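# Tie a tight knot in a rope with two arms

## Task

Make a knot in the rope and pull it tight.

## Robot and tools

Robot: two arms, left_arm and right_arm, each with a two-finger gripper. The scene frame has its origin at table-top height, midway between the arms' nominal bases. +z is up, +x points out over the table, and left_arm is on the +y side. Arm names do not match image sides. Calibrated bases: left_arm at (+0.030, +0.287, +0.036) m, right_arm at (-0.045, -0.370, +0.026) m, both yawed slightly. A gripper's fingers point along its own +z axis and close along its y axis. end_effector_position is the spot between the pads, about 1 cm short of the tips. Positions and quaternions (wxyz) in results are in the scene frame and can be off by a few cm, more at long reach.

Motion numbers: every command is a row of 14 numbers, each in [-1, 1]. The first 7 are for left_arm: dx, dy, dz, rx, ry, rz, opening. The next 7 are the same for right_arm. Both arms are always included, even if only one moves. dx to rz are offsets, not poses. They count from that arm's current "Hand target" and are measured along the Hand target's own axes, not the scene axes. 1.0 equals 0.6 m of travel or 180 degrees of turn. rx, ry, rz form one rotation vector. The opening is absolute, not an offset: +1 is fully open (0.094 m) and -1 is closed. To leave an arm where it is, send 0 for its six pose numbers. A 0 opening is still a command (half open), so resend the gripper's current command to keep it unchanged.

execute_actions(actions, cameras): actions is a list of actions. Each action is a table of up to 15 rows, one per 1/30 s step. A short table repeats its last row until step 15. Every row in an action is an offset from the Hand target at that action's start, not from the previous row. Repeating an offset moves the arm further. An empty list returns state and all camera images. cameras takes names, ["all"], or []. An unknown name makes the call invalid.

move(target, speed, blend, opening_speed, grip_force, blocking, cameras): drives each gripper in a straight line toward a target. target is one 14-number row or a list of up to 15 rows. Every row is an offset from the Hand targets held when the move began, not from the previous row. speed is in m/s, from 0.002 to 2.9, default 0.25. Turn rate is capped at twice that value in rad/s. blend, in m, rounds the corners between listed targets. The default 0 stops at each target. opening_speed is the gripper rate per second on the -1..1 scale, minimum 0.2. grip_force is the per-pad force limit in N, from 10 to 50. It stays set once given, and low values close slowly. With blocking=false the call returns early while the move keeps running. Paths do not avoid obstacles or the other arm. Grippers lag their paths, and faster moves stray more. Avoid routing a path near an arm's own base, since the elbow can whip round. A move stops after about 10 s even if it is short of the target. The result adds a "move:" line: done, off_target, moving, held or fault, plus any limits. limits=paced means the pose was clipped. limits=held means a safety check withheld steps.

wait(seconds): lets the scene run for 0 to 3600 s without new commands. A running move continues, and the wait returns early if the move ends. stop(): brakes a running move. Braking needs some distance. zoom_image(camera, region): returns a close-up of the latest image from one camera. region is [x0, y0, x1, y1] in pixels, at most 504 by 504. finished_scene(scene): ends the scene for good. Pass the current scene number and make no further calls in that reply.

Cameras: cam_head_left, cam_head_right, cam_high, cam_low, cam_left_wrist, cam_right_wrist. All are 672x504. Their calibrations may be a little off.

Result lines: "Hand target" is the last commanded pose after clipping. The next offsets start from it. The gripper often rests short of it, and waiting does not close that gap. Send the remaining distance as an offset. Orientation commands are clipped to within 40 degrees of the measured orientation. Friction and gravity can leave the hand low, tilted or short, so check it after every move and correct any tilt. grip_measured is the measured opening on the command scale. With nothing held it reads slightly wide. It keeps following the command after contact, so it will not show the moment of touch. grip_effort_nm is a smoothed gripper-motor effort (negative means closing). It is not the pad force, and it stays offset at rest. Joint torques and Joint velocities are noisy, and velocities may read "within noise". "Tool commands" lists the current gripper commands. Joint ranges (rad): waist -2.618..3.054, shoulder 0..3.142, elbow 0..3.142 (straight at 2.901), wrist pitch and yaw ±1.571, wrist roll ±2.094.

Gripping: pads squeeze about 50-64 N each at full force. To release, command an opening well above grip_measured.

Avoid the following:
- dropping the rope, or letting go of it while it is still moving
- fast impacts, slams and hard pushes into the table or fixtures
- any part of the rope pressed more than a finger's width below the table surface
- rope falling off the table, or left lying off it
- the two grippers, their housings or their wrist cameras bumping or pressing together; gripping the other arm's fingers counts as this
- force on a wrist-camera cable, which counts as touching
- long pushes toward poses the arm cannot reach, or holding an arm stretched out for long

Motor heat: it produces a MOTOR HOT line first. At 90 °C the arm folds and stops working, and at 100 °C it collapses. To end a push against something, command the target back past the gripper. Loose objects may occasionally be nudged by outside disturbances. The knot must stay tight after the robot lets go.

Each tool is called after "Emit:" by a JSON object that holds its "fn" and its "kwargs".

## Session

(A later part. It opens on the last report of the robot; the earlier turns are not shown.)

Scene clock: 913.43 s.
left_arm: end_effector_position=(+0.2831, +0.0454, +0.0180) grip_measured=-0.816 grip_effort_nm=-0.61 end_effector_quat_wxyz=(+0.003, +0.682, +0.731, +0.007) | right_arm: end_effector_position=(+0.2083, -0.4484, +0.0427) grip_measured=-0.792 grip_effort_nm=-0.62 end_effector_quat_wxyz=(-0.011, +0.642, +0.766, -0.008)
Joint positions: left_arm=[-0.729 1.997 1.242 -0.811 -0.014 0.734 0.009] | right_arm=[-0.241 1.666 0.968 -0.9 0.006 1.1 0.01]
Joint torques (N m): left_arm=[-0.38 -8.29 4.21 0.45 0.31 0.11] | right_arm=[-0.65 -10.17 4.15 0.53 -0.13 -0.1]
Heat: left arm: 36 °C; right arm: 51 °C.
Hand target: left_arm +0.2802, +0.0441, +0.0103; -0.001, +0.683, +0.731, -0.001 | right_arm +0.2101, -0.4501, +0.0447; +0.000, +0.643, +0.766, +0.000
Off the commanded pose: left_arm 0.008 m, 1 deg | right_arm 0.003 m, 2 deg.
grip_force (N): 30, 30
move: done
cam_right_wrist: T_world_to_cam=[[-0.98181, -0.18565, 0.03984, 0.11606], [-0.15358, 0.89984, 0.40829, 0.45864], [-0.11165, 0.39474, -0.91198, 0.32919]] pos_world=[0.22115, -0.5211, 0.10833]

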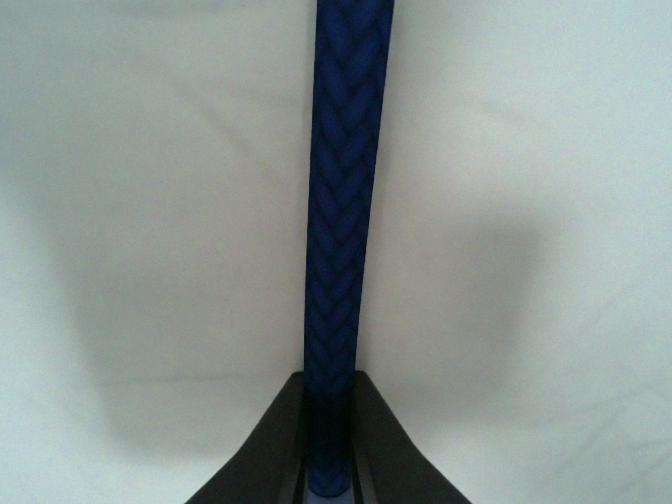

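Emit:
{"fn": "move", "kwargs": {"target": [[0.0352, -0.123, -0.0133, 0, 0, 0, -1, 0, 0, 0, 0, 0, 0, -1], [0.0352, -0.123, 0.003, 0, 0, 0, -1, 0, 0, 0, 0, 0, 0, -1], [0.0352, -0.123, 0.003, 0, 0, 0, 0.2, 0, 0, 0, 0, 0, 0, -1], [0.0352, -0.123, -0.2, 0, 0, 0, 0.2, 0, 0, 0, 0, 0, 0, -1], [0.38, -0.123, -0.2, 0, 0, 0, 0.2, 0, 0, 0, 0, 0, 0, -1]], "speed": 0.15, "opening_speed": 1.5, "cameras": ["cam_high", "cam_head_right"]}}

Scene clock: 954.20 s.
left_arm: end_effector_position=(+0.1960, +0.2669, +0.1298) grip_measured=+0.198 grip_effort_nm=0.11 end_effector_quat_wxyz=(-0.001, +0.681, +0.732, +0.006) | right_arm: end_effector_position=(+0.2083, -0.4484, +0.0427) grip_measured=-0.792 grip_effort_nm=-0.62 end_effector_quat_wxyz=(-0.011, +0.642, +0.766, -0.008)
Joint positions: left_arm=[-0.09 1.16 0.865 -1.271 -0.011 1.37 0.056] | right_arm=[-0.241 1.666 0.968 -0.9 0.006 1.1 0.01]
Joint torques (N m): left_arm=[0.21 -3.78 5.49 0.1 0.3 0.21] | right_arm=[-0.62 -10.15 4.16 0.53 -0.13 -0.1]
Heat: left arm: 34 °C; right arm: 48 °C.
Hand target: left_arm +0.1913, +0.2666, +0.1303; -0.001, +0.682, +0.731, -0.001 | right_arm +0.2101, -0.4501, +0.0447; +0.000, +0.643, +0.766, +0.000
Off the commanded pose: left_arm 0.005 m, 1 deg | right_arm 0.003 m, 2 deg.
grip_force (N): 30, 30
move: done
Images, in order (width x height): cam_head_right 672x504, cam_high 672x504.

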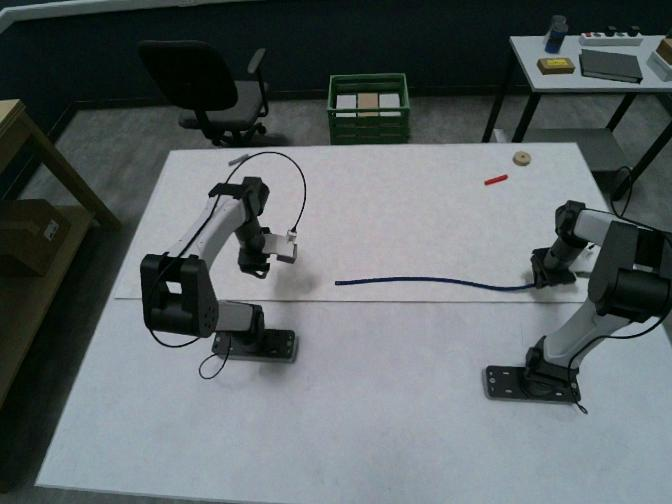

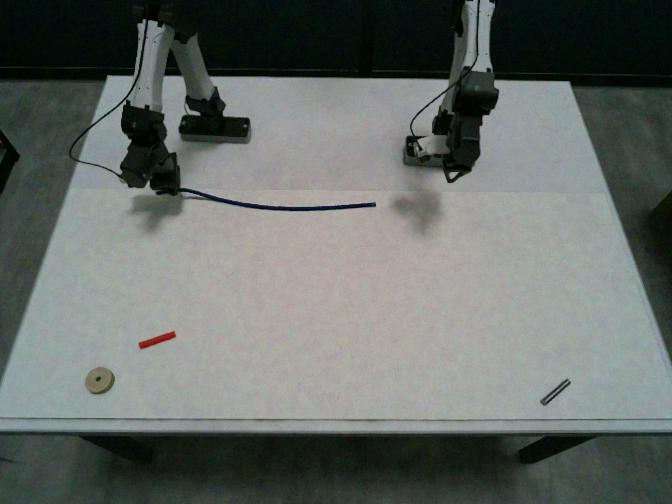

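Emit:
{"fn": "move", "kwargs": {"target": [[0, 0, 0, 0, 0, 0, 0.2, 0.1053, 0.1709, -0.009, 0, 0, -0.1944, -1], [0, 0, 0, 0, 0, 0, 0.2, 0.255, 0.2819, -0.009, 0, 0, -0.4444, -1], [0, 0, 0, 0, 0, 0, 0.2, 0.4163, 0.3272, -0.009, 0, 0, -0.7222, -1], [0, 0, 0, 0, 0, 0, 0.2, 0.54, 0.2982, -0.017, 0, 0, -0.9722, -1]], "speed": 0.12, "blend": [0.03, 0.03, 0.03, 0], "cameras": ["cam_high", "cam_head_right"]}}

Scene clock: 1001.83 s.
left_arm: end_effector_position=(+0.1960, +0.2669, +0.1298) grip_measured=+0.198 grip_effort_nm=0.11 end_effector_quat_wxyz=(-0.001, +0.682, +0.732, +0.006) | right_arm: end_effector_position=(+0.3578, -0.1625, +0.0573) grip_measured=-0.792 grip_effort_nm=-0.62 end_effector_quat_wxyz=(+0.013, -0.469, +0.883, -0.003)
Joint positions: left_arm=[-0.09 1.16 0.865 -1.271 -0.011 1.371 0.056] | right_arm=[0.533 2.301 1.939 -1.183 0.006 -0.498 0.01]
Joint torques (N m): left_arm=[0.24 -3.73 5.49 0.09 0.31 0.21] | right_arm=[0.59 -12.96 7.69 0.27 -0.21 -0.1]
Heat: left arm: 34 °C; right arm: 48 °C.
Hand target: left_arm +0.1913, +0.2666, +0.1303; -0.001, +0.683, +0.731, -0.001 | right_arm +0.3554, -0.1592, +0.0510; +0.000, -0.476, +0.879, +0.000 (not the last commanded pose)
Off the commanded pose: left_arm 0.005 m, 1 deg | right_arm 0.069 m, 39 deg.
grip_force (N): 30, 30
move: off_target (right_arm; path cut at 10 s); path passed 3 of 4 targets
Images, in order (width x height): cam_head_right 672x504, cam_high 672x504.

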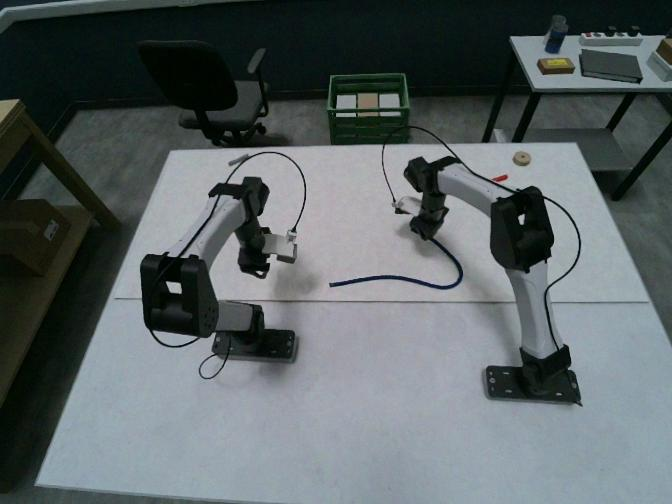

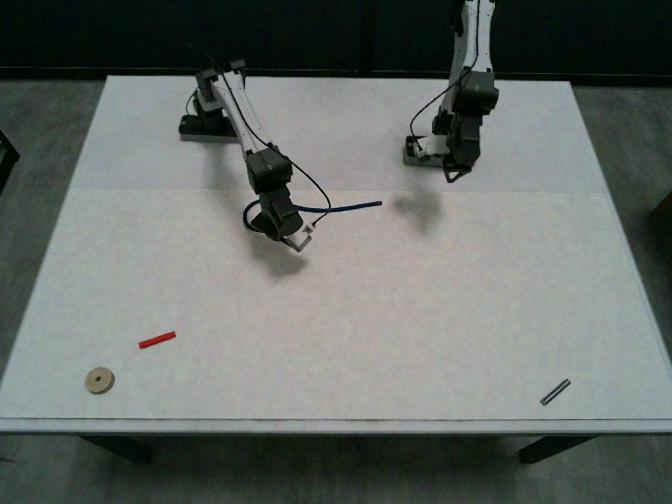

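Emit:
{"fn": "move", "kwargs": {"target": [[0, 0, 0, 0, 0, 0, 0.2, -0.0548, 0.0964, -0.0067, 0, 0, -0.2122, -1], [0, 0, 0, 0, 0, 0, 0.2, -0.0164, 0.2008, -0.015, 0, 0, -0.4344, -1], [0, 0, 0, 0, 0, 0, 0.2, 0.0842, 0.3241, 0, 0, 0, -0.5733, -1], [0, 0, 0, 0, 0, 0, 0.2, 0.0933, 0.338, 0.0483, 0, 0, -0.5733, -1]], "speed": 0.2, "blend": [0.03, 0.03, 0.01, 0], "cameras": ["cam_high", "cam_head_right", "cam_left_wrist"]}}

Scene clock: 1032.77 s.
left_arm: end_effector_position=(+0.1960, +0.2669, +0.1298) grip_measured=+0.198 grip_effort_nm=0.11 end_effector_quat_wxyz=(-0.001, +0.682, +0.732, +0.006) | right_arm: end_effector_position=(+0.1569, -0.0987, +0.0214) grip_measured=-0.792 grip_effort_nm=-0.62 end_effector_quat_wxyz=(+0.009, +0.984, -0.180, -0.001)
Joint positions: left_arm=[-0.09 1.16 0.865 -1.271 -0.011 1.371 0.056] | right_arm=[0.99 1.951 1.237 -0.874 0.006 -1.843 0.01]
Joint torques (N m): left_arm=[0.2 -3.75 5.48 0.1 0.3 0.21] | right_arm=[0.73 -12.44 4.14 0.51 -0.26 -0.1]
Heat: left arm: 33 °C; right arm: 54 °C.
Hand target: left_arm +0.1913, +0.2666, +0.1303; -0.001, +0.683, +0.731, -0.001 | right_arm +0.1548, -0.0954, +0.0219; +0.000, +0.985, -0.173, +0.000
Off the commanded pose: left_arm 0.005 m, 1 deg | right_arm 0.004 m, 1 deg.
grip_force (N): 30, 30
move: done
cam_left_wrist: T_world_to_cam=[[-0.99713, -0.07494, -0.0108, 0.21727], [-0.07202, 0.89464, 0.44094, -0.24756], [-0.02339, 0.44045, -0.89747, 0.08957]] pos_world=[0.20091, 0.19831, 0.19189]
Images, in order (width x height): cam_head_right 672x504, cam_high 672x504, cam_left_wrist 672x504.

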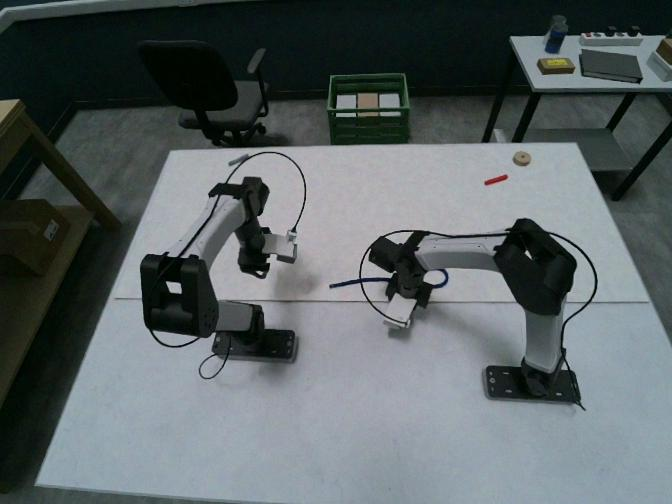

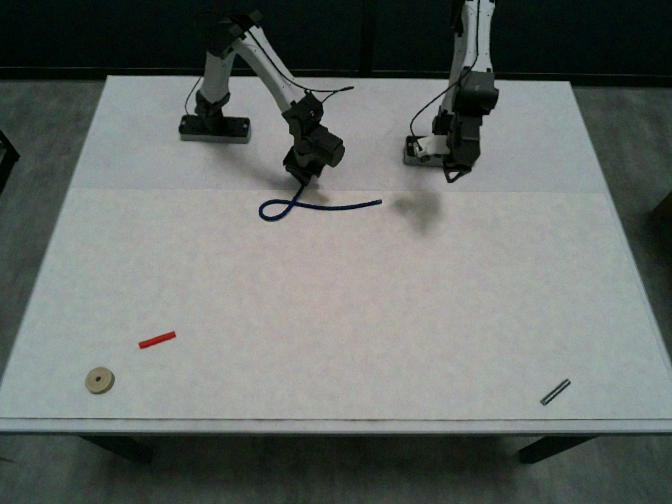

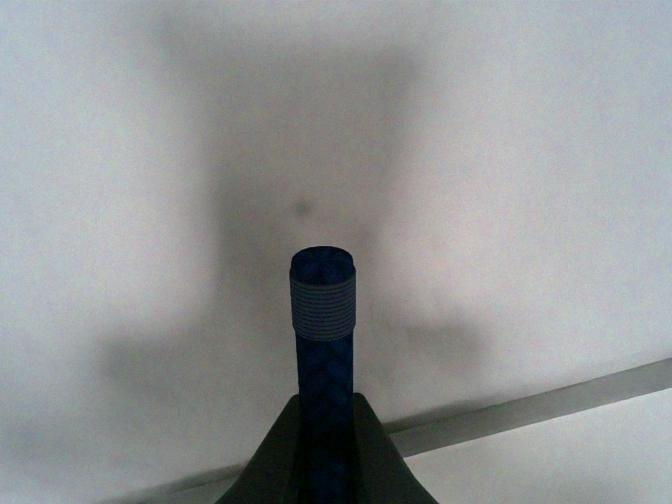

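Emit:
{"fn": "zoom_image", "kwargs": {"camera": "cam_high", "region": [230, 140, 400, 250]}}

Scaled by 2.965 from the camera's image (finer frame: 960x720).

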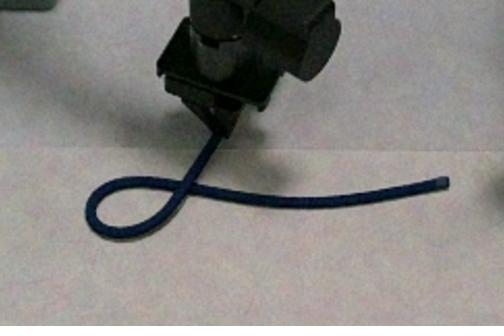

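Emit:
{"fn": "move", "kwargs": {"target": [[0, 0, 0, 0, 0, 0, 0.2, -0.0448, -0.099, -0.0133, 0, 0, 0, -1], [0, 0, 0, 0, 0, 0, 0.2, -0.0448, -0.099, 0.005, 0, 0, 0, -1]], "speed": 0.12, "cameras": ["cam_high"]}}

Emit:
{"fn": "zoom_image", "kwargs": {"camera": "cam_high", "region": [230, 140, 400, 250]}}

Scene clock: 1092.60 s.
left_arm: end_effector_position=(+0.1960, +0.2669, +0.1298) grip_measured=+0.198 grip_effort_nm=0.10 end_effector_quat_wxyz=(-0.001, +0.682, +0.732, +0.006) | right_arm: end_effector_position=(+0.1524, -0.0328, +0.0279) grip_measured=-0.792 grip_effort_nm=-0.62 end_effector_quat_wxyz=(-0.004, +0.985, -0.172, +0.005)
Joint positions: left_arm=[-0.09 1.16 0.865 -1.271 -0.011 1.371 0.056] | right_arm=[1.099 2.099 1.488 -0.949 0.006 -1.751 0.01]
Joint torques (N m): left_arm=[0.29 -3.74 5.45 0.11 0.3 0.23] | right_arm=[0.59 -10.99 5.38 0.53 -0.26 0.09]
Heat: left arm: 33 °C; right arm: 49 °C.
Hand target: left_arm +0.1913, +0.2666, +0.1303; -0.001, +0.683, +0.731, -0.001 | right_arm +0.1499, -0.0303, +0.0191; +0.000, +0.985, -0.173, +0.000
Off the commanded pose: left_arm 0.005 m, 1 deg | right_arm 0.010 m, 1 deg.
grip_force (N): 30, 30
move: done

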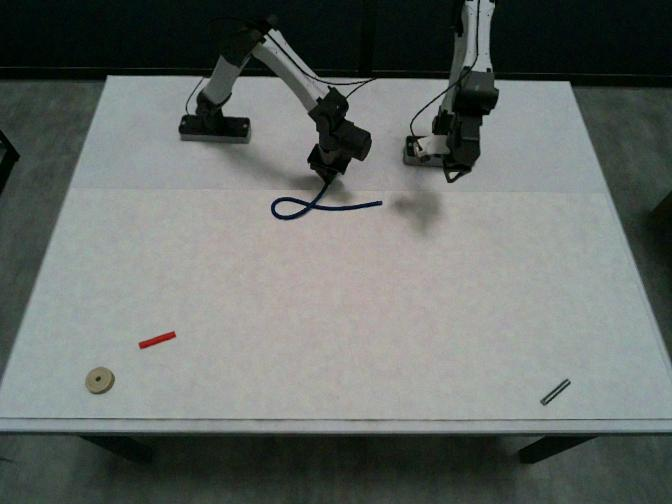

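Scaled by 2.965 from the camera's image (finer frame: 960x720).

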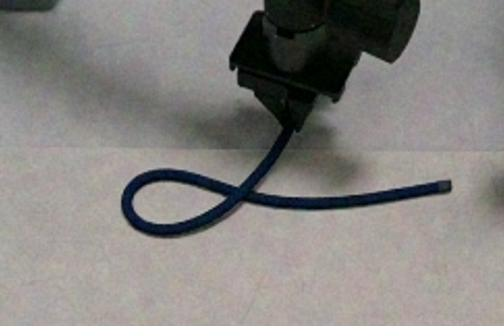

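Emit:
{"fn": "move", "kwargs": {"target": [[0, 0, 0, 0, 0, 0, 0.2, 0, 0, 0, 0, 0, 0, 0.1], [0, 0, 0, 0, 0, 0, 0.2, 0, 0, -0.1, 0, 0, 0, 0.1], [0, 0, 0, 0, 0, 0, 0.2, 0, 0, -0.1, 0, 0, 0.5, 0.1], [0, 0, 0, 0, 0, 0, 0.2, 0, 0, -0.1, 0, 0, 0.99, 0.1]], "speed": [0.1, 0.1, 0.4, 0.4], "blend": [0, 0.01, 0.05, 0], "opening_speed": 1.5, "cameras": ["cam_high", "cam_left_wrist"]}}

Emit:
{"fn": "zoom_image", "kwargs": {"camera": "cam_high", "region": [230, 140, 400, 250]}}

Scene clock: 1120.13 s.
left_arm: end_effector_position=(+0.1960, +0.2669, +0.1298) grip_measured=+0.198 grip_effort_nm=0.10 end_effector_quat_wxyz=(-0.001, +0.682, +0.732, +0.006) | right_arm: end_effector_position=(+0.1496, -0.0355, +0.0655) grip_measured=+0.097 grip_effort_nm=0.19 end_effector_quat_wxyz=(-0.005, +0.156, +0.988, -0.011)
Joint positions: left_arm=[-0.09 1.16 0.865 -1.271 -0.011 1.371 0.056] | right_arm=[1.099 2.074 1.606 -1.127 0 1.358 0.052]
Joint torques (N m): left_arm=[0.14 -3.81 5.45 0.1 0.29 0.2] | right_arm=[0.59 -15.05 7.8 0.08 -0.06 0.1]
Heat: left arm: 33 °C; right arm: 52 °C.
Hand target: left_arm +0.1913, +0.2666, +0.1303; -0.001, +0.683, +0.731, -0.001 | right_arm +0.1498, -0.0304, +0.0790; +0.000, +0.157, +0.988, +0.000
Off the commanded pose: left_arm 0.005 m, 1 deg | right_arm 0.015 m, 1 deg.
grip_force (N): 30, 30
move: off_target (right_arm)
cam_left_wrist: T_world_to_cam=[[-0.99713, -0.07494, -0.0108, 0.21727], [-0.07202, 0.89464, 0.44094, -0.24756], [-0.02339, 0.44045, -0.89747, 0.08957]] pos_world=[0.20091, 0.19831, 0.19189]

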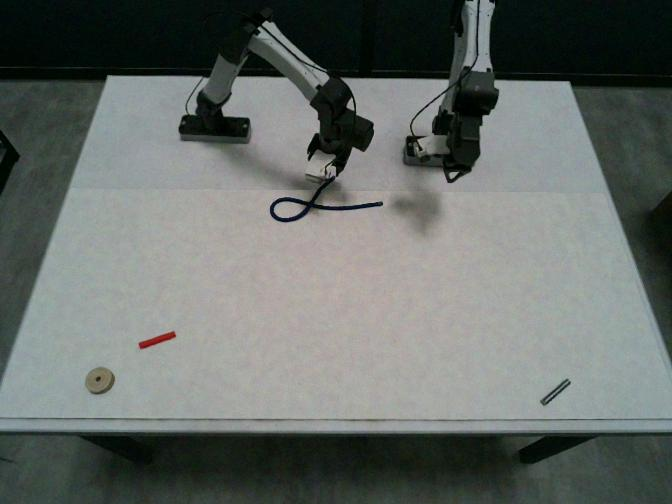

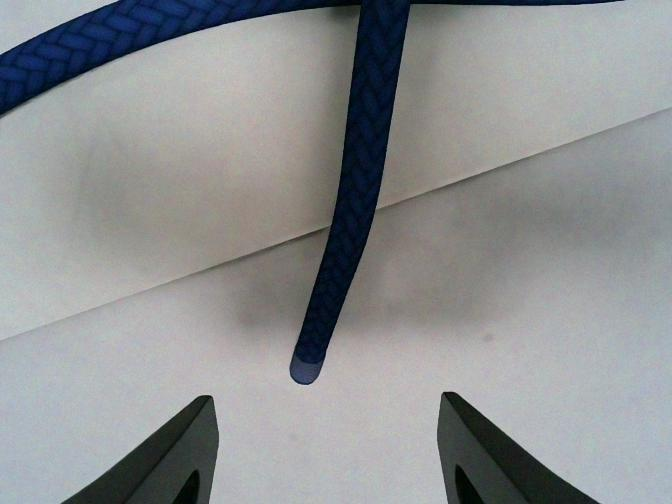

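Scaled by 2.965 from the camera's image (finer frame: 960x720).

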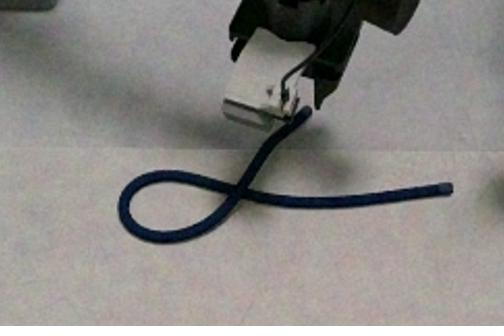

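Emit:
{"fn": "move", "kwargs": {"target": [0, 0, 0, 0, 0, 0, 0.2, 0, 0, 0.09, 0, 0, 0.0944, 0.1], "speed": 0.1, "cameras": ["cam_left_wrist"]}}

Scene clock: 1145.10 s.
left_arm: end_effector_position=(+0.1960, +0.2669, +0.1298) grip_measured=+0.198 grip_effort_nm=0.11 end_effector_quat_wxyz=(-0.001, +0.682, +0.732, +0.006) | right_arm: end_effector_position=(+0.1527, -0.0301, +0.0367) grip_measured=+0.097 grip_effort_nm=0.19 end_effector_quat_wxyz=(+0.002, +0.300, +0.954, +0.008)
Joint positions: left_arm=[-0.09 1.16 0.865 -1.271 -0.011 1.371 0.056] | right_arm=[1.099 2.091 1.512 -0.975 0 1.655 0.052]
Joint torques (N m): left_arm=[0.23 -3.74 5.46 0.11 0.29 0.2] | right_arm=[0.61 -11.04 4.37 0.58 -0.07 0.1]
Heat: left arm: 33 °C; right arm: 52 °C.
Hand target: left_arm +0.1913, +0.2666, +0.1303; -0.001, +0.683, +0.731, -0.001 | right_arm +0.1499, -0.0303, +0.0250; +0.000, +0.302, +0.953, +0.000
Off the commanded pose: left_arm 0.005 m, 1 deg | right_arm 0.012 m, 1 deg.
grip_force (N): 30, 30
move: off_target (right_arm)
cam_left_wrist: T_world_to_cam=[[-0.99713, -0.07494, -0.0108, 0.21727], [-0.07202, 0.89464, 0.44094, -0.24756], [-0.02339, 0.44045, -0.89747, 0.08957]] pos_world=[0.20091, 0.19831, 0.19189]

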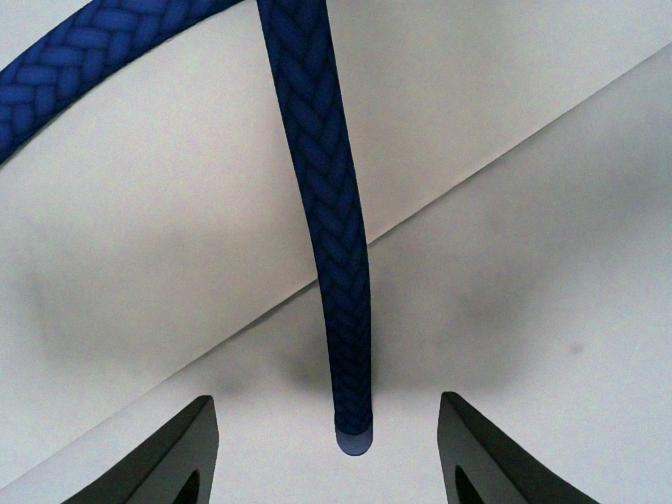

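Emit:
{"fn": "move", "kwargs": {"target": [[0, 0, 0, 0, 0, 0, 0.2, 0, -0.008, 0.032, 0, 0, 0, 0.1], [0, 0, 0, 0, 0, 0, 0.2, 0, -0.008, 0.032, 0, 0, 0, -1]], "speed": 0.06, "opening_speed": 0.8, "cameras": ["cam_left_wrist"]}}

Scene clock: 1155.10 s.
left_arm: end_effector_position=(+0.1960, +0.2669, +0.1298) grip_measured=+0.198 grip_effort_nm=0.11 end_effector_quat_wxyz=(-0.001, +0.682, +0.732, +0.006) | right_arm: end_effector_position=(+0.1506, -0.0337, +0.0171) grip_measured=-0.793 grip_effort_nm=-0.58 end_effector_quat_wxyz=(+0.002, +0.301, +0.954, +0.008)
Joint positions: left_arm=[-0.09 1.16 0.865 -1.271 -0.011 1.371 0.056] | right_arm=[1.099 2.103 1.448 -0.899 0 1.657 0.01]
Joint torques (N m): left_arm=[0.18 -3.73 5.5 0.1 0.3 0.22] | right_arm=[0.69 -10.96 4.38 0.57 -0.07 0.1]
Heat: left arm: 33 °C; right arm: 52 °C.
Hand target: left_arm +0.1913, +0.2666, +0.1303; -0.001, +0.683, +0.731, -0.001 | right_arm +0.1471, -0.0342, +0.0058; +0.000, +0.302, +0.953, +0.000
Off the commanded pose: left_arm 0.005 m, 1 deg | right_arm 0.012 m, 1 deg.
grip_force (N): 30, 30
move: off_target (right_arm); target 2's new opening was sent with right_arm's hand 0.012 m and 1 deg from that target
cam_left_wrist: T_world_to_cam=[[-0.99713, -0.07494, -0.0108, 0.21727], [-0.07202, 0.89464, 0.44094, -0.24756], [-0.02339, 0.44045, -0.89747, 0.08957]] pos_world=[0.20091, 0.19831, 0.19189]

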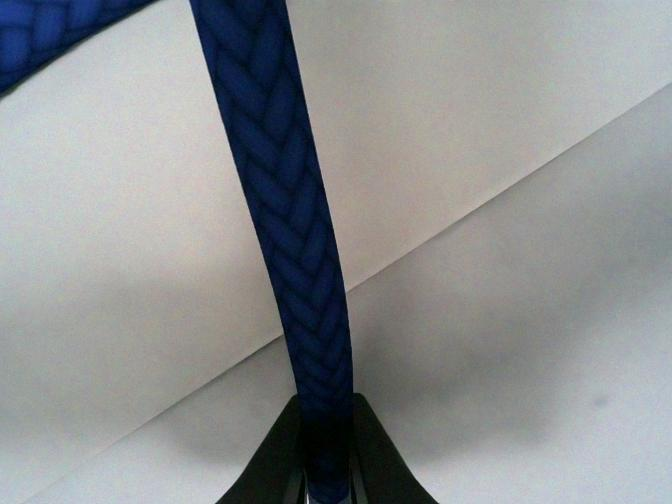

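Emit:
{"fn": "move", "kwargs": {"target": [[0, 0, 0, 0, 0, 0, 0.2, -0.0155, -0.0421, -0.033, 0, 0, -0.0833, -1], [0, 0, 0, 0, 0, 0, 0.2, -0.0375, -0.0878, -0.033, 0, 0, -0.2222, -1], [0, 0, 0, 0, 0, 0, 0.2, -0.1031, -0.123, -0.033, 0, 0, -0.4167, -1], [0, 0, 0, 0, 0, 0, 0.2, -0.1496, -0.1311, -0.033, 0, 0, -0.5278, -1], [0, 0, 0, 0, 0, 0, 0.2, -0.1496, -0.1311, 0.0, 0, 0, -0.5278, -1]], "speed": 0.16, "blend": [0.01, 0.02, 0.02, 0, 0], "cameras": ["cam_high", "cam_left_wrist", "cam_head_right"]}}

Emit:
{"fn": "zoom_image", "kwargs": {"camera": "cam_high", "region": [230, 140, 400, 250]}}

Scene clock: 1189.60 s.
left_arm: end_effector_position=(+0.1960, +0.2669, +0.1298) grip_measured=+0.198 grip_effort_nm=0.10 end_effector_quat_wxyz=(-0.001, +0.682, +0.732, +0.006) | right_arm: end_effector_position=(+0.1720, -0.1498, +0.0137) grip_measured=-0.796 grip_effort_nm=-0.62 end_effector_quat_wxyz=(-0.004, -0.499, +0.867, -0.001)
Joint positions: left_arm=[-0.09 1.16 0.865 -1.271 -0.011 1.371 0.056] | right_arm=[0.848 1.86 1.075 -0.794 0 -0.251 0.01]
Joint torques (N m): left_arm=[0.27 -3.77 5.53 0.11 0.31 0.2] | right_arm=[-0.61 -8.77 3.78 0.84 -0.13 -0.11]
Heat: left arm: 32 °C; right arm: 52 °C.
Hand target: left_arm +0.1913, +0.2666, +0.1303; -0.001, +0.683, +0.731, -0.001 | right_arm +0.1753, -0.1502, +0.0058; +0.000, -0.499, +0.867, +0.000
Off the commanded pose: left_arm 0.005 m, 1 deg | right_arm 0.009 m, 0 deg.
grip_force (N): 30, 30
move: done
cam_left_wrist: T_world_to_cam=[[-0.99713, -0.07494, -0.0108, 0.21727], [-0.07202, 0.89464, 0.44094, -0.24756], [-0.02339, 0.44045, -0.89747, 0.08957]] pos_world=[0.20091, 0.19831, 0.19189]
Images, in order (width x height): cam_head_right 672x504, cam_high 672x504, cam_left_wrist 672x504.

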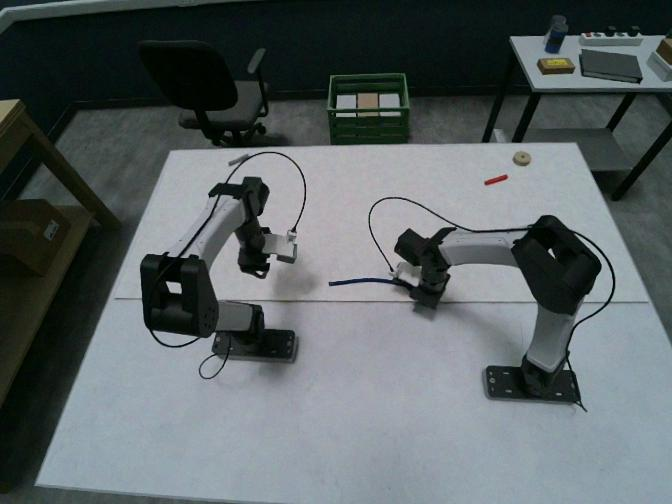

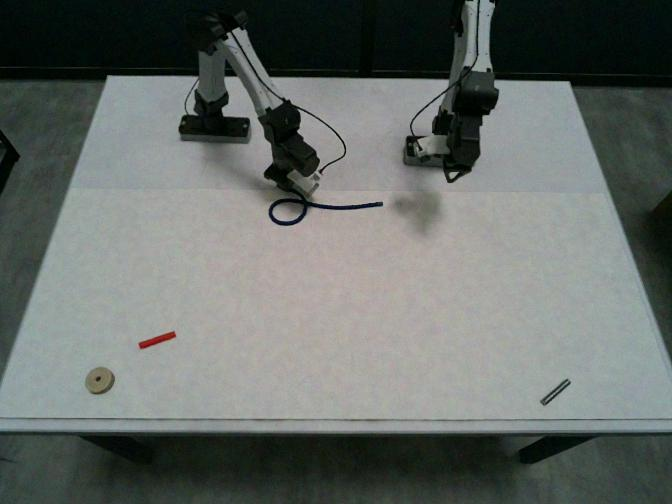

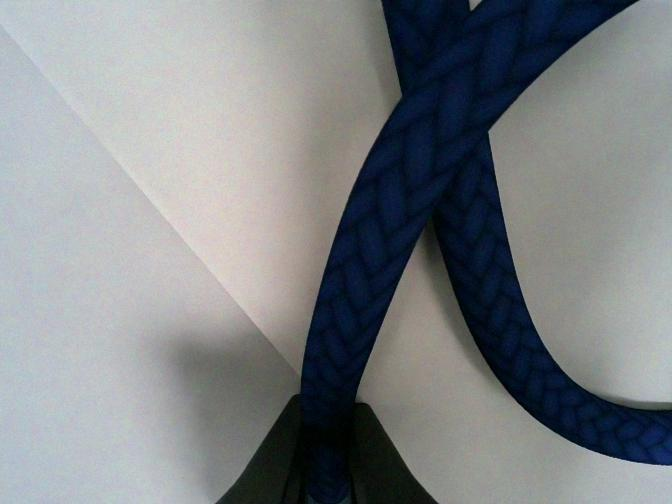

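Scaled by 2.965 from the camera's image (finer frame: 960x720).

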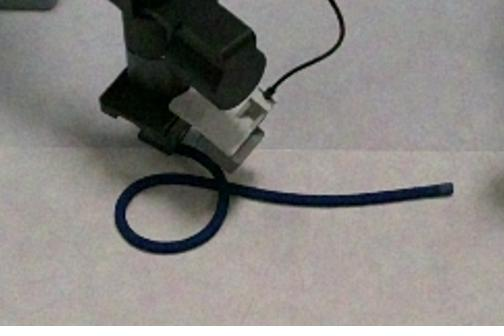

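Emit:
{"fn": "move", "kwargs": {"target": [[0, 0, 0, 0, 0, 0, 0.2, 0, 0, 0, 0, 0, 0, -0.4], [0, 0, 0, 0, 0, 0, 0.2, 0, 0, -0.14, 0, 0, 0, -0.4], [0, 0, 0, 0, 0, 0, 0.2, 0.0156, -0.1087, -0.157, 0, 0, -0.4167, -0.4]], "speed": [0.1, 0.1, 0.25], "blend": [0, 0.01, 0], "opening_speed": 1.0, "cameras": ["cam_high", "cam_left_wrist"]}}

Emit:
{"fn": "zoom_image", "kwargs": {"camera": "cam_high", "region": [230, 140, 400, 250]}}

Scene clock: 1276.20 s.
left_arm: end_effector_position=(+0.1960, +0.2669, +0.1298) grip_measured=+0.198 grip_effort_nm=0.10 end_effector_quat_wxyz=(-0.001, +0.682, +0.732, +0.006) | right_arm: end_effector_position=(+0.2248, -0.1889, +0.1006) grip_measured=-0.403 grip_effort_nm=0.19 end_effector_quat_wxyz=(-0.009, +0.923, -0.384, +0.004)
Joint positions: left_arm=[-0.09 1.16 0.865 -1.271 -0.011 1.371 0.056] | right_arm=[0.645 1.771 1.333 -1.113 -0.003 -1.762 0.028]
Joint torques (N m): left_arm=[0.2 -3.73 5.5 0.1 0.31 0.21] | right_arm=[-0.58 -8.17 7.54 0.16 -0.16 -0.11]
Heat: left arm: 32 °C; right arm: 46 °C.
Hand target: left_arm +0.1913, +0.2666, +0.1303; -0.001, +0.683, +0.731, -0.001 | right_arm +0.2270, -0.1910, +0.0999; +0.000, +0.924, -0.384, +0.000
Off the commanded pose: left_arm 0.005 m, 1 deg | right_arm 0.003 m, 1 deg.
grip_force (N): 30, 30
move: done
cam_left_wrist: T_world_to_cam=[[-0.99713, -0.07494, -0.0108, 0.21727], [-0.07202, 0.89464, 0.44094, -0.24756], [-0.02339, 0.44045, -0.89747, 0.08957]] pos_world=[0.20091, 0.19831, 0.19189]

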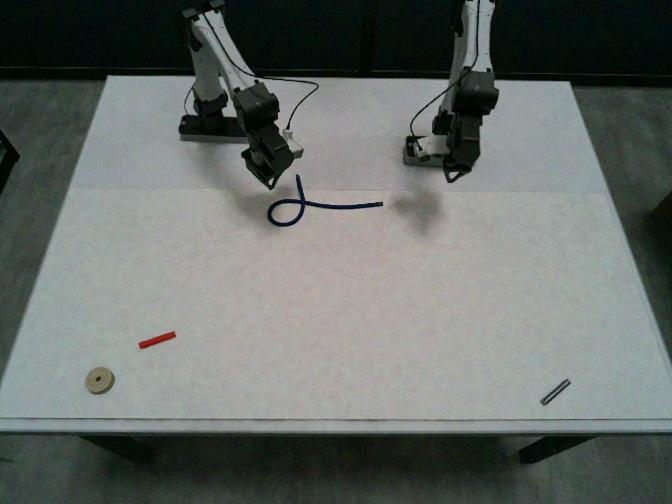

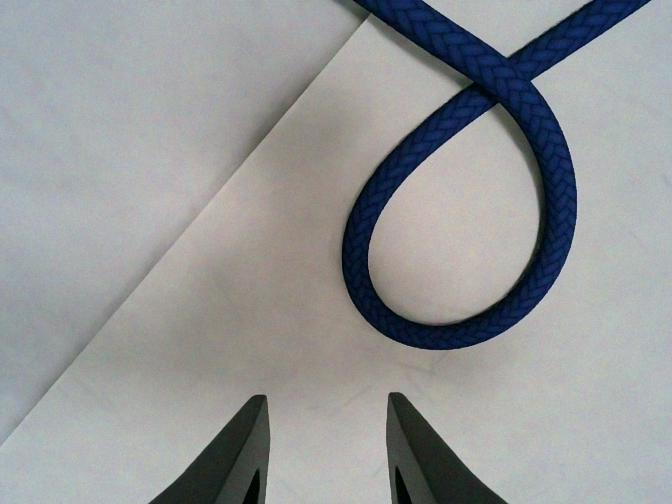

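Scaled by 2.965 from the camera's image (finer frame: 960x720).

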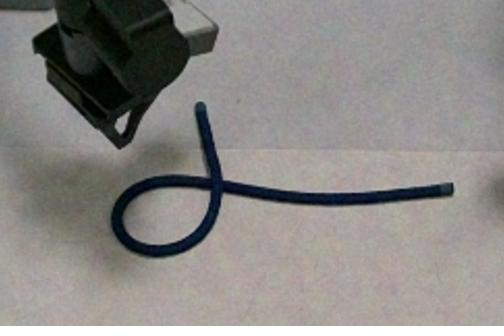

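Emit:
{"fn": "move", "kwargs": {"target": [-0.4403, 0.023, 0.0505, 0, 0, -0.8, 0.0, 0, 0, 0, 0, 0, 0, -0.4], "speed": 0.25, "cameras": ["cam_high", "cam_right_wrist"]}}

Scene clock: 2486.40 s.
left_arm: end_effector_position=(+0.2200, +0.0113, +0.0974) grip_measured=+0.002 grip_effort_nm=-0.10 end_effector_quat_wxyz=(-0.004, -0.482, +0.876, +0.008) | right_arm: end_effector_position=(+0.2247, -0.1890, +0.1006) grip_measured=-0.403 grip_effort_nm=0.19 end_effector_quat_wxyz=(-0.009, +0.923, -0.384, +0.004)
Joint positions: left_arm=[-0.923 1.851 1.38 -1.115 0.007 -1.969 0.047] | right_arm=[0.645 1.771 1.333 -1.114 -0.003 -1.763 0.028]
Joint torques (N m): left_arm=[-1.02 -7.83 8.38 0.18 0.04 0.04] | right_arm=[-0.55 -8.13 7.54 0.16 -0.16 -0.11]
Heat: left arm: 31 °C; right arm: 46 °C.
Hand target: left_arm +0.2230, +0.0040, +0.1002; -0.001, -0.484, +0.875, +0.000 | right_arm +0.2270, -0.1911, +0.0999; +0.000, +0.924, -0.383, +0.000
Off the commanded pose: left_arm 0.008 m, 1 deg | right_arm 0.003 m, 1 deg.
grip_force (N): 30, 30
move: done
cam_right_wrist: T_world_to_cam=[[0.70074, 0.71264, 0.0333, -0.0297], [0.64318, -0.65126, 0.40272, -0.26747], [0.30868, -0.26079, -0.91471, 0.06343]] pos_world=[0.17326, -0.13648, 0.16673]

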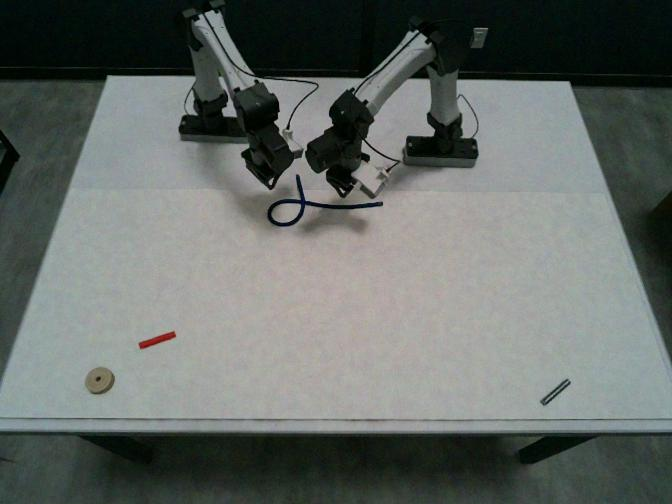

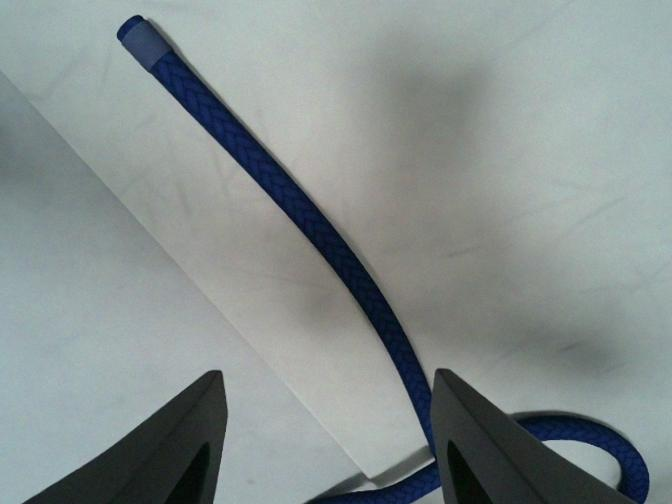

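Emit:
{"fn": "move", "kwargs": {"target": [0, 0, 0.115, 0, 0, 0, 0.0, 0, 0, 0, 0, 0, 0, -0.4], "speed": 0.12, "cameras": ["cam_right_wrist"]}}

Scene clock: 2497.90 s.
left_arm: end_effector_position=(+0.2243, +0.0052, +0.0371) grip_measured=+0.002 grip_effort_nm=-0.10 end_effector_quat_wxyz=(-0.003, -0.483, +0.876, -0.001) | right_arm: end_effector_position=(+0.2247, -0.1890, +0.1006) grip_measured=-0.403 grip_effort_nm=0.19 end_effector_quat_wxyz=(-0.009, +0.923, -0.384, +0.004)
Joint positions: left_arm=[-0.923 1.94 1.245 -0.874 0.007 -1.971 0.047] | right_arm=[0.645 1.771 1.333 -1.114 -0.003 -1.763 0.028]
Joint torques (N m): left_arm=[-0.96 -8.06 4.67 0.34 0.05 0] | right_arm=[-0.55 -8.16 7.51 0.16 -0.16 -0.1]
Heat: left arm: 31 °C; right arm: 46 °C.
Hand target: left_arm +0.2228, +0.0038, +0.0312; -0.001, -0.484, +0.875, +0.000 | right_arm +0.2270, -0.1911, +0.0999; +0.000, +0.924, -0.383, +0.000
Off the commanded pose: left_arm 0.006 m, 0 deg | right_arm 0.003 m, 1 deg.
grip_force (N): 30, 30
move: done
cam_right_wrist: T_world_to_cam=[[0.70074, 0.71264, 0.0333, -0.0297], [0.64318, -0.65126, 0.40272, -0.26747], [0.30868, -0.26079, -0.91471, 0.06343]] pos_world=[0.17326, -0.13648, 0.16673]

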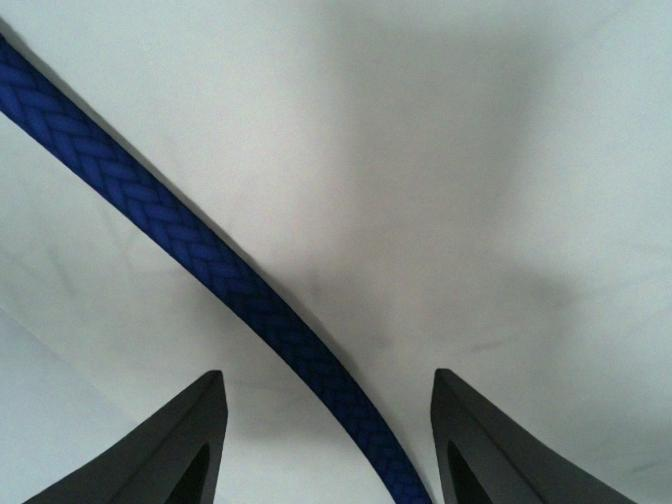

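Emit:
{"fn": "move", "kwargs": {"target": [[0, 0, 0.037, 0, 0, 0, 0.0, 0, 0, 0, 0, 0, 0, -0.4], [0, 0, 0.037, 0, 0, 0, -1, 0, 0, 0, 0, 0, 0, -0.4]], "speed": 0.06, "opening_speed": 0.5, "grip_force": 40, "cameras": ["cam_right_wrist", "cam_high"]}}

Emit:
{"fn": "zoom_image", "kwargs": {"camera": "cam_high", "region": [230, 140, 400, 250]}}

Scene clock: 2515.03 s.
left_arm: end_effector_position=(+0.2259, +0.0029, +0.0175) grip_measured=-0.829 grip_effort_nm=-0.84 end_effector_quat_wxyz=(-0.003, -0.484, +0.875, -0.007) | right_arm: end_effector_position=(+0.2247, -0.1890, +0.1006) grip_measured=-0.403 grip_effort_nm=0.19 end_effector_quat_wxyz=(-0.009, +0.923, -0.384, +0.004)
Joint positions: left_arm=[-0.923 1.975 1.208 -0.791 0.007 -1.972 0.008] | right_arm=[0.645 1.771 1.333 -1.114 -0.003 -1.763 0.028]
Joint torques (N m): left_arm=[-1.06 -7.66 4.15 0.36 0.05 0.01] | right_arm=[-0.57 -8.16 7.56 0.16 -0.15 -0.11]
Heat: left arm: 30 °C; right arm: 46 °C.
Hand target: left_arm +0.2227, +0.0038, +0.0090; -0.001, -0.484, +0.875, +0.000 | right_arm +0.2270, -0.1911, +0.0999; +0.000, +0.924, -0.383, +0.000
Off the commanded pose: left_arm 0.009 m, 1 deg | right_arm 0.003 m, 1 deg.
grip_force (N): 40, 40
move: done
cam_right_wrist: T_world_to_cam=[[0.70074, 0.71264, 0.0333, -0.0297], [0.64318, -0.65126, 0.40272, -0.26747], [0.30868, -0.26079, -0.91471, 0.06343]] pos_world=[0.17326, -0.13648, 0.16673]
Images, in order (width x height): cam_high 672x504, cam_right_wrist 672x504.

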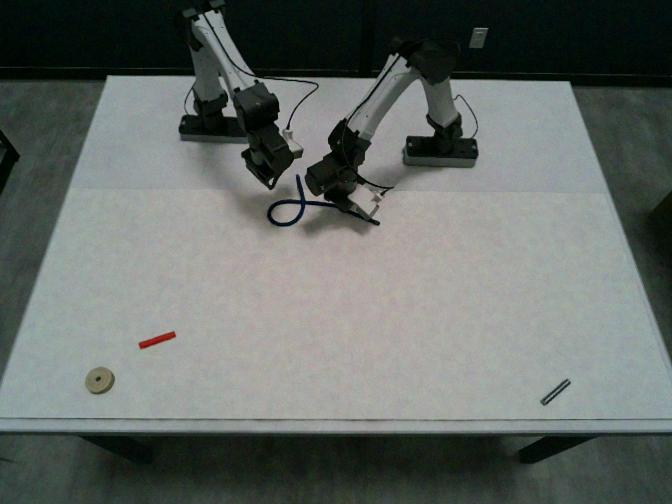

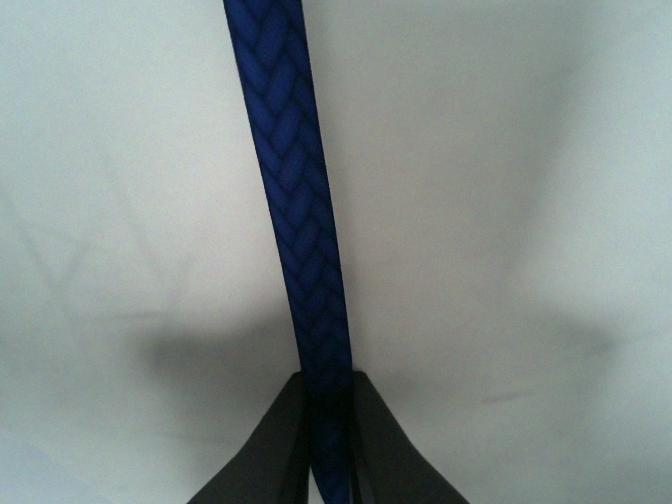

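Scaled by 2.965 from the camera's image (finer frame: 960x720).

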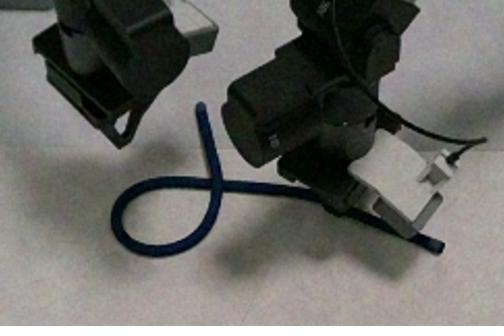

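Emit:
{"fn": "move", "kwargs": {"target": [0, 0, -0.2, 0, 0, 0, -1, 0, 0, 0, 0, 0, 0, -0.4], "speed": 0.1, "cameras": ["cam_low", "cam_high", "cam_left_wrist", "cam_head_right"]}}

Emit:
{"fn": "zoom_image", "kwargs": {"camera": "cam_low", "region": [150, 120, 450, 330]}}

Emit:
{"fn": "zoom_image", "kwargs": {"camera": "cam_high", "region": [230, 140, 400, 250]}}

Scene clock: 2528.73 s.
left_arm: end_effector_position=(+0.2221, +0.0083, +0.1141) grip_measured=-0.830 grip_effort_nm=-0.84 end_effector_quat_wxyz=(-0.005, -0.484, +0.875, +0.017) | right_arm: end_effector_position=(+0.2247, -0.1890, +0.1006) grip_measured=-0.403 grip_effort_nm=0.19 end_effector_quat_wxyz=(-0.009, +0.923, -0.384, +0.004)
Joint positions: left_arm=[-0.923 1.87 1.471 -1.206 0.007 -1.972 0.008] | right_arm=[0.645 1.771 1.333 -1.114 -0.003 -1.763 0.028]
Joint torques (N m): left_arm=[-1.03 -11.55 8.44 -0.1 0.05 0.01] | right_arm=[-0.57 -8.16 7.53 0.16 -0.15 -0.11]
Heat: left arm: 30 °C; right arm: 47 °C.
Hand target: left_arm +0.2231, +0.0039, +0.1288; -0.002, -0.484, +0.875, +0.000 | right_arm +0.2270, -0.1911, +0.0999; +0.000, +0.924, -0.383, +0.000
Off the commanded pose: left_arm 0.016 m, 2 deg | right_arm 0.003 m, 1 deg.
grip_force (N): 40, 40
move: off_target (left_arm)
cam_left_wrist: T_world_to_cam=[[0.84849, -0.52783, -0.03819, -0.17932], [-0.46417, -0.77694, 0.42534, 0.0954], [-0.25418, -0.34316, -0.90423, 0.24852]] pos_world=[0.2596, 0.06475, 0.17729]
Images, in order (width x height): cam_head_right 672x504, cam_high 672x504, cam_low 672x504, cam_left_wrist 672x504.

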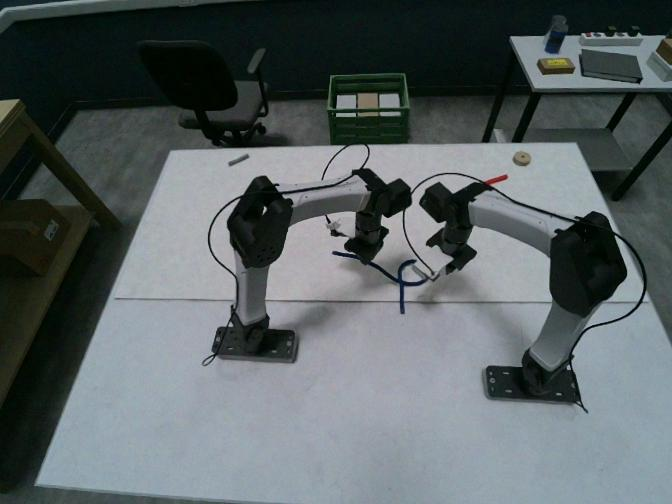

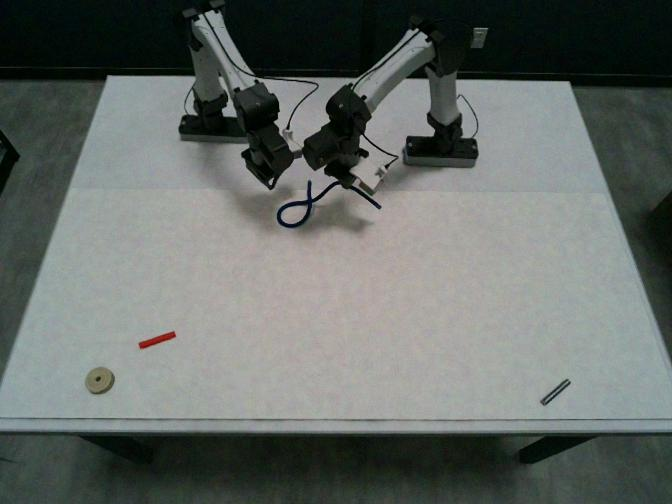

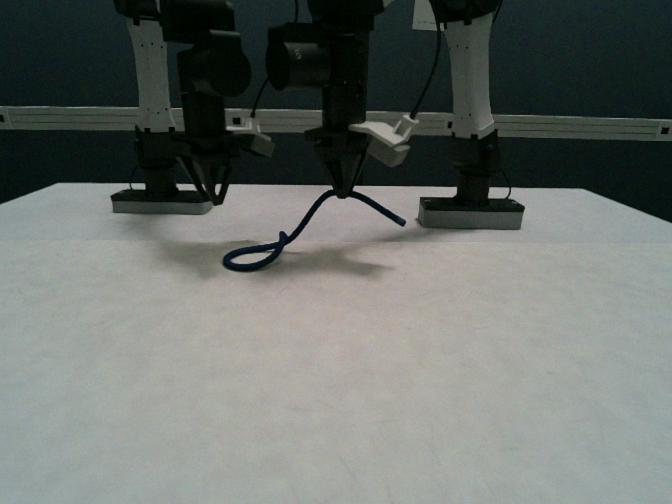

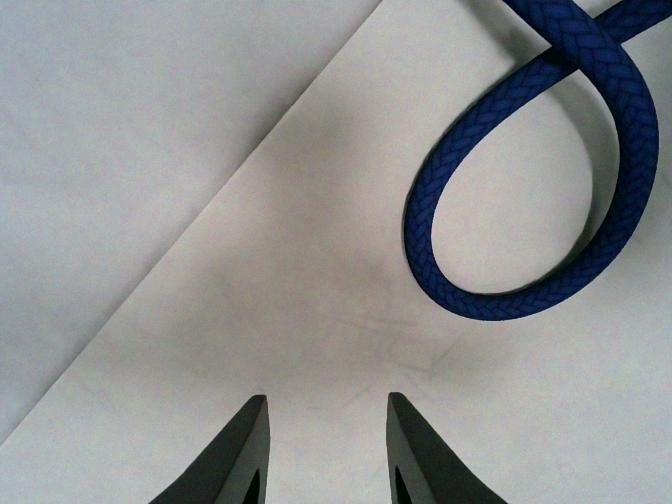

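Scaled by 1.680 from the camera's image (finer frame: 960x720).

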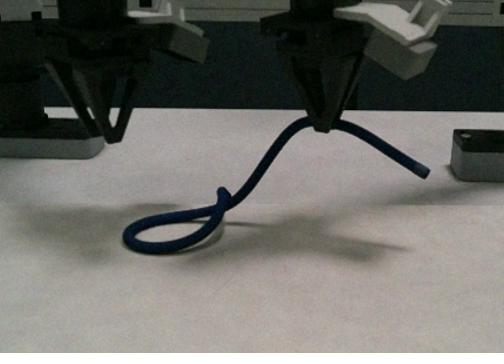

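Scaled by 2.965 from the camera's image (finer frame: 960x720).

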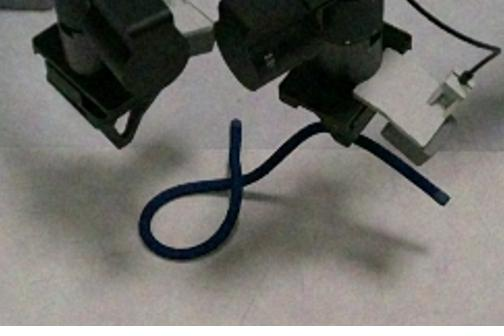

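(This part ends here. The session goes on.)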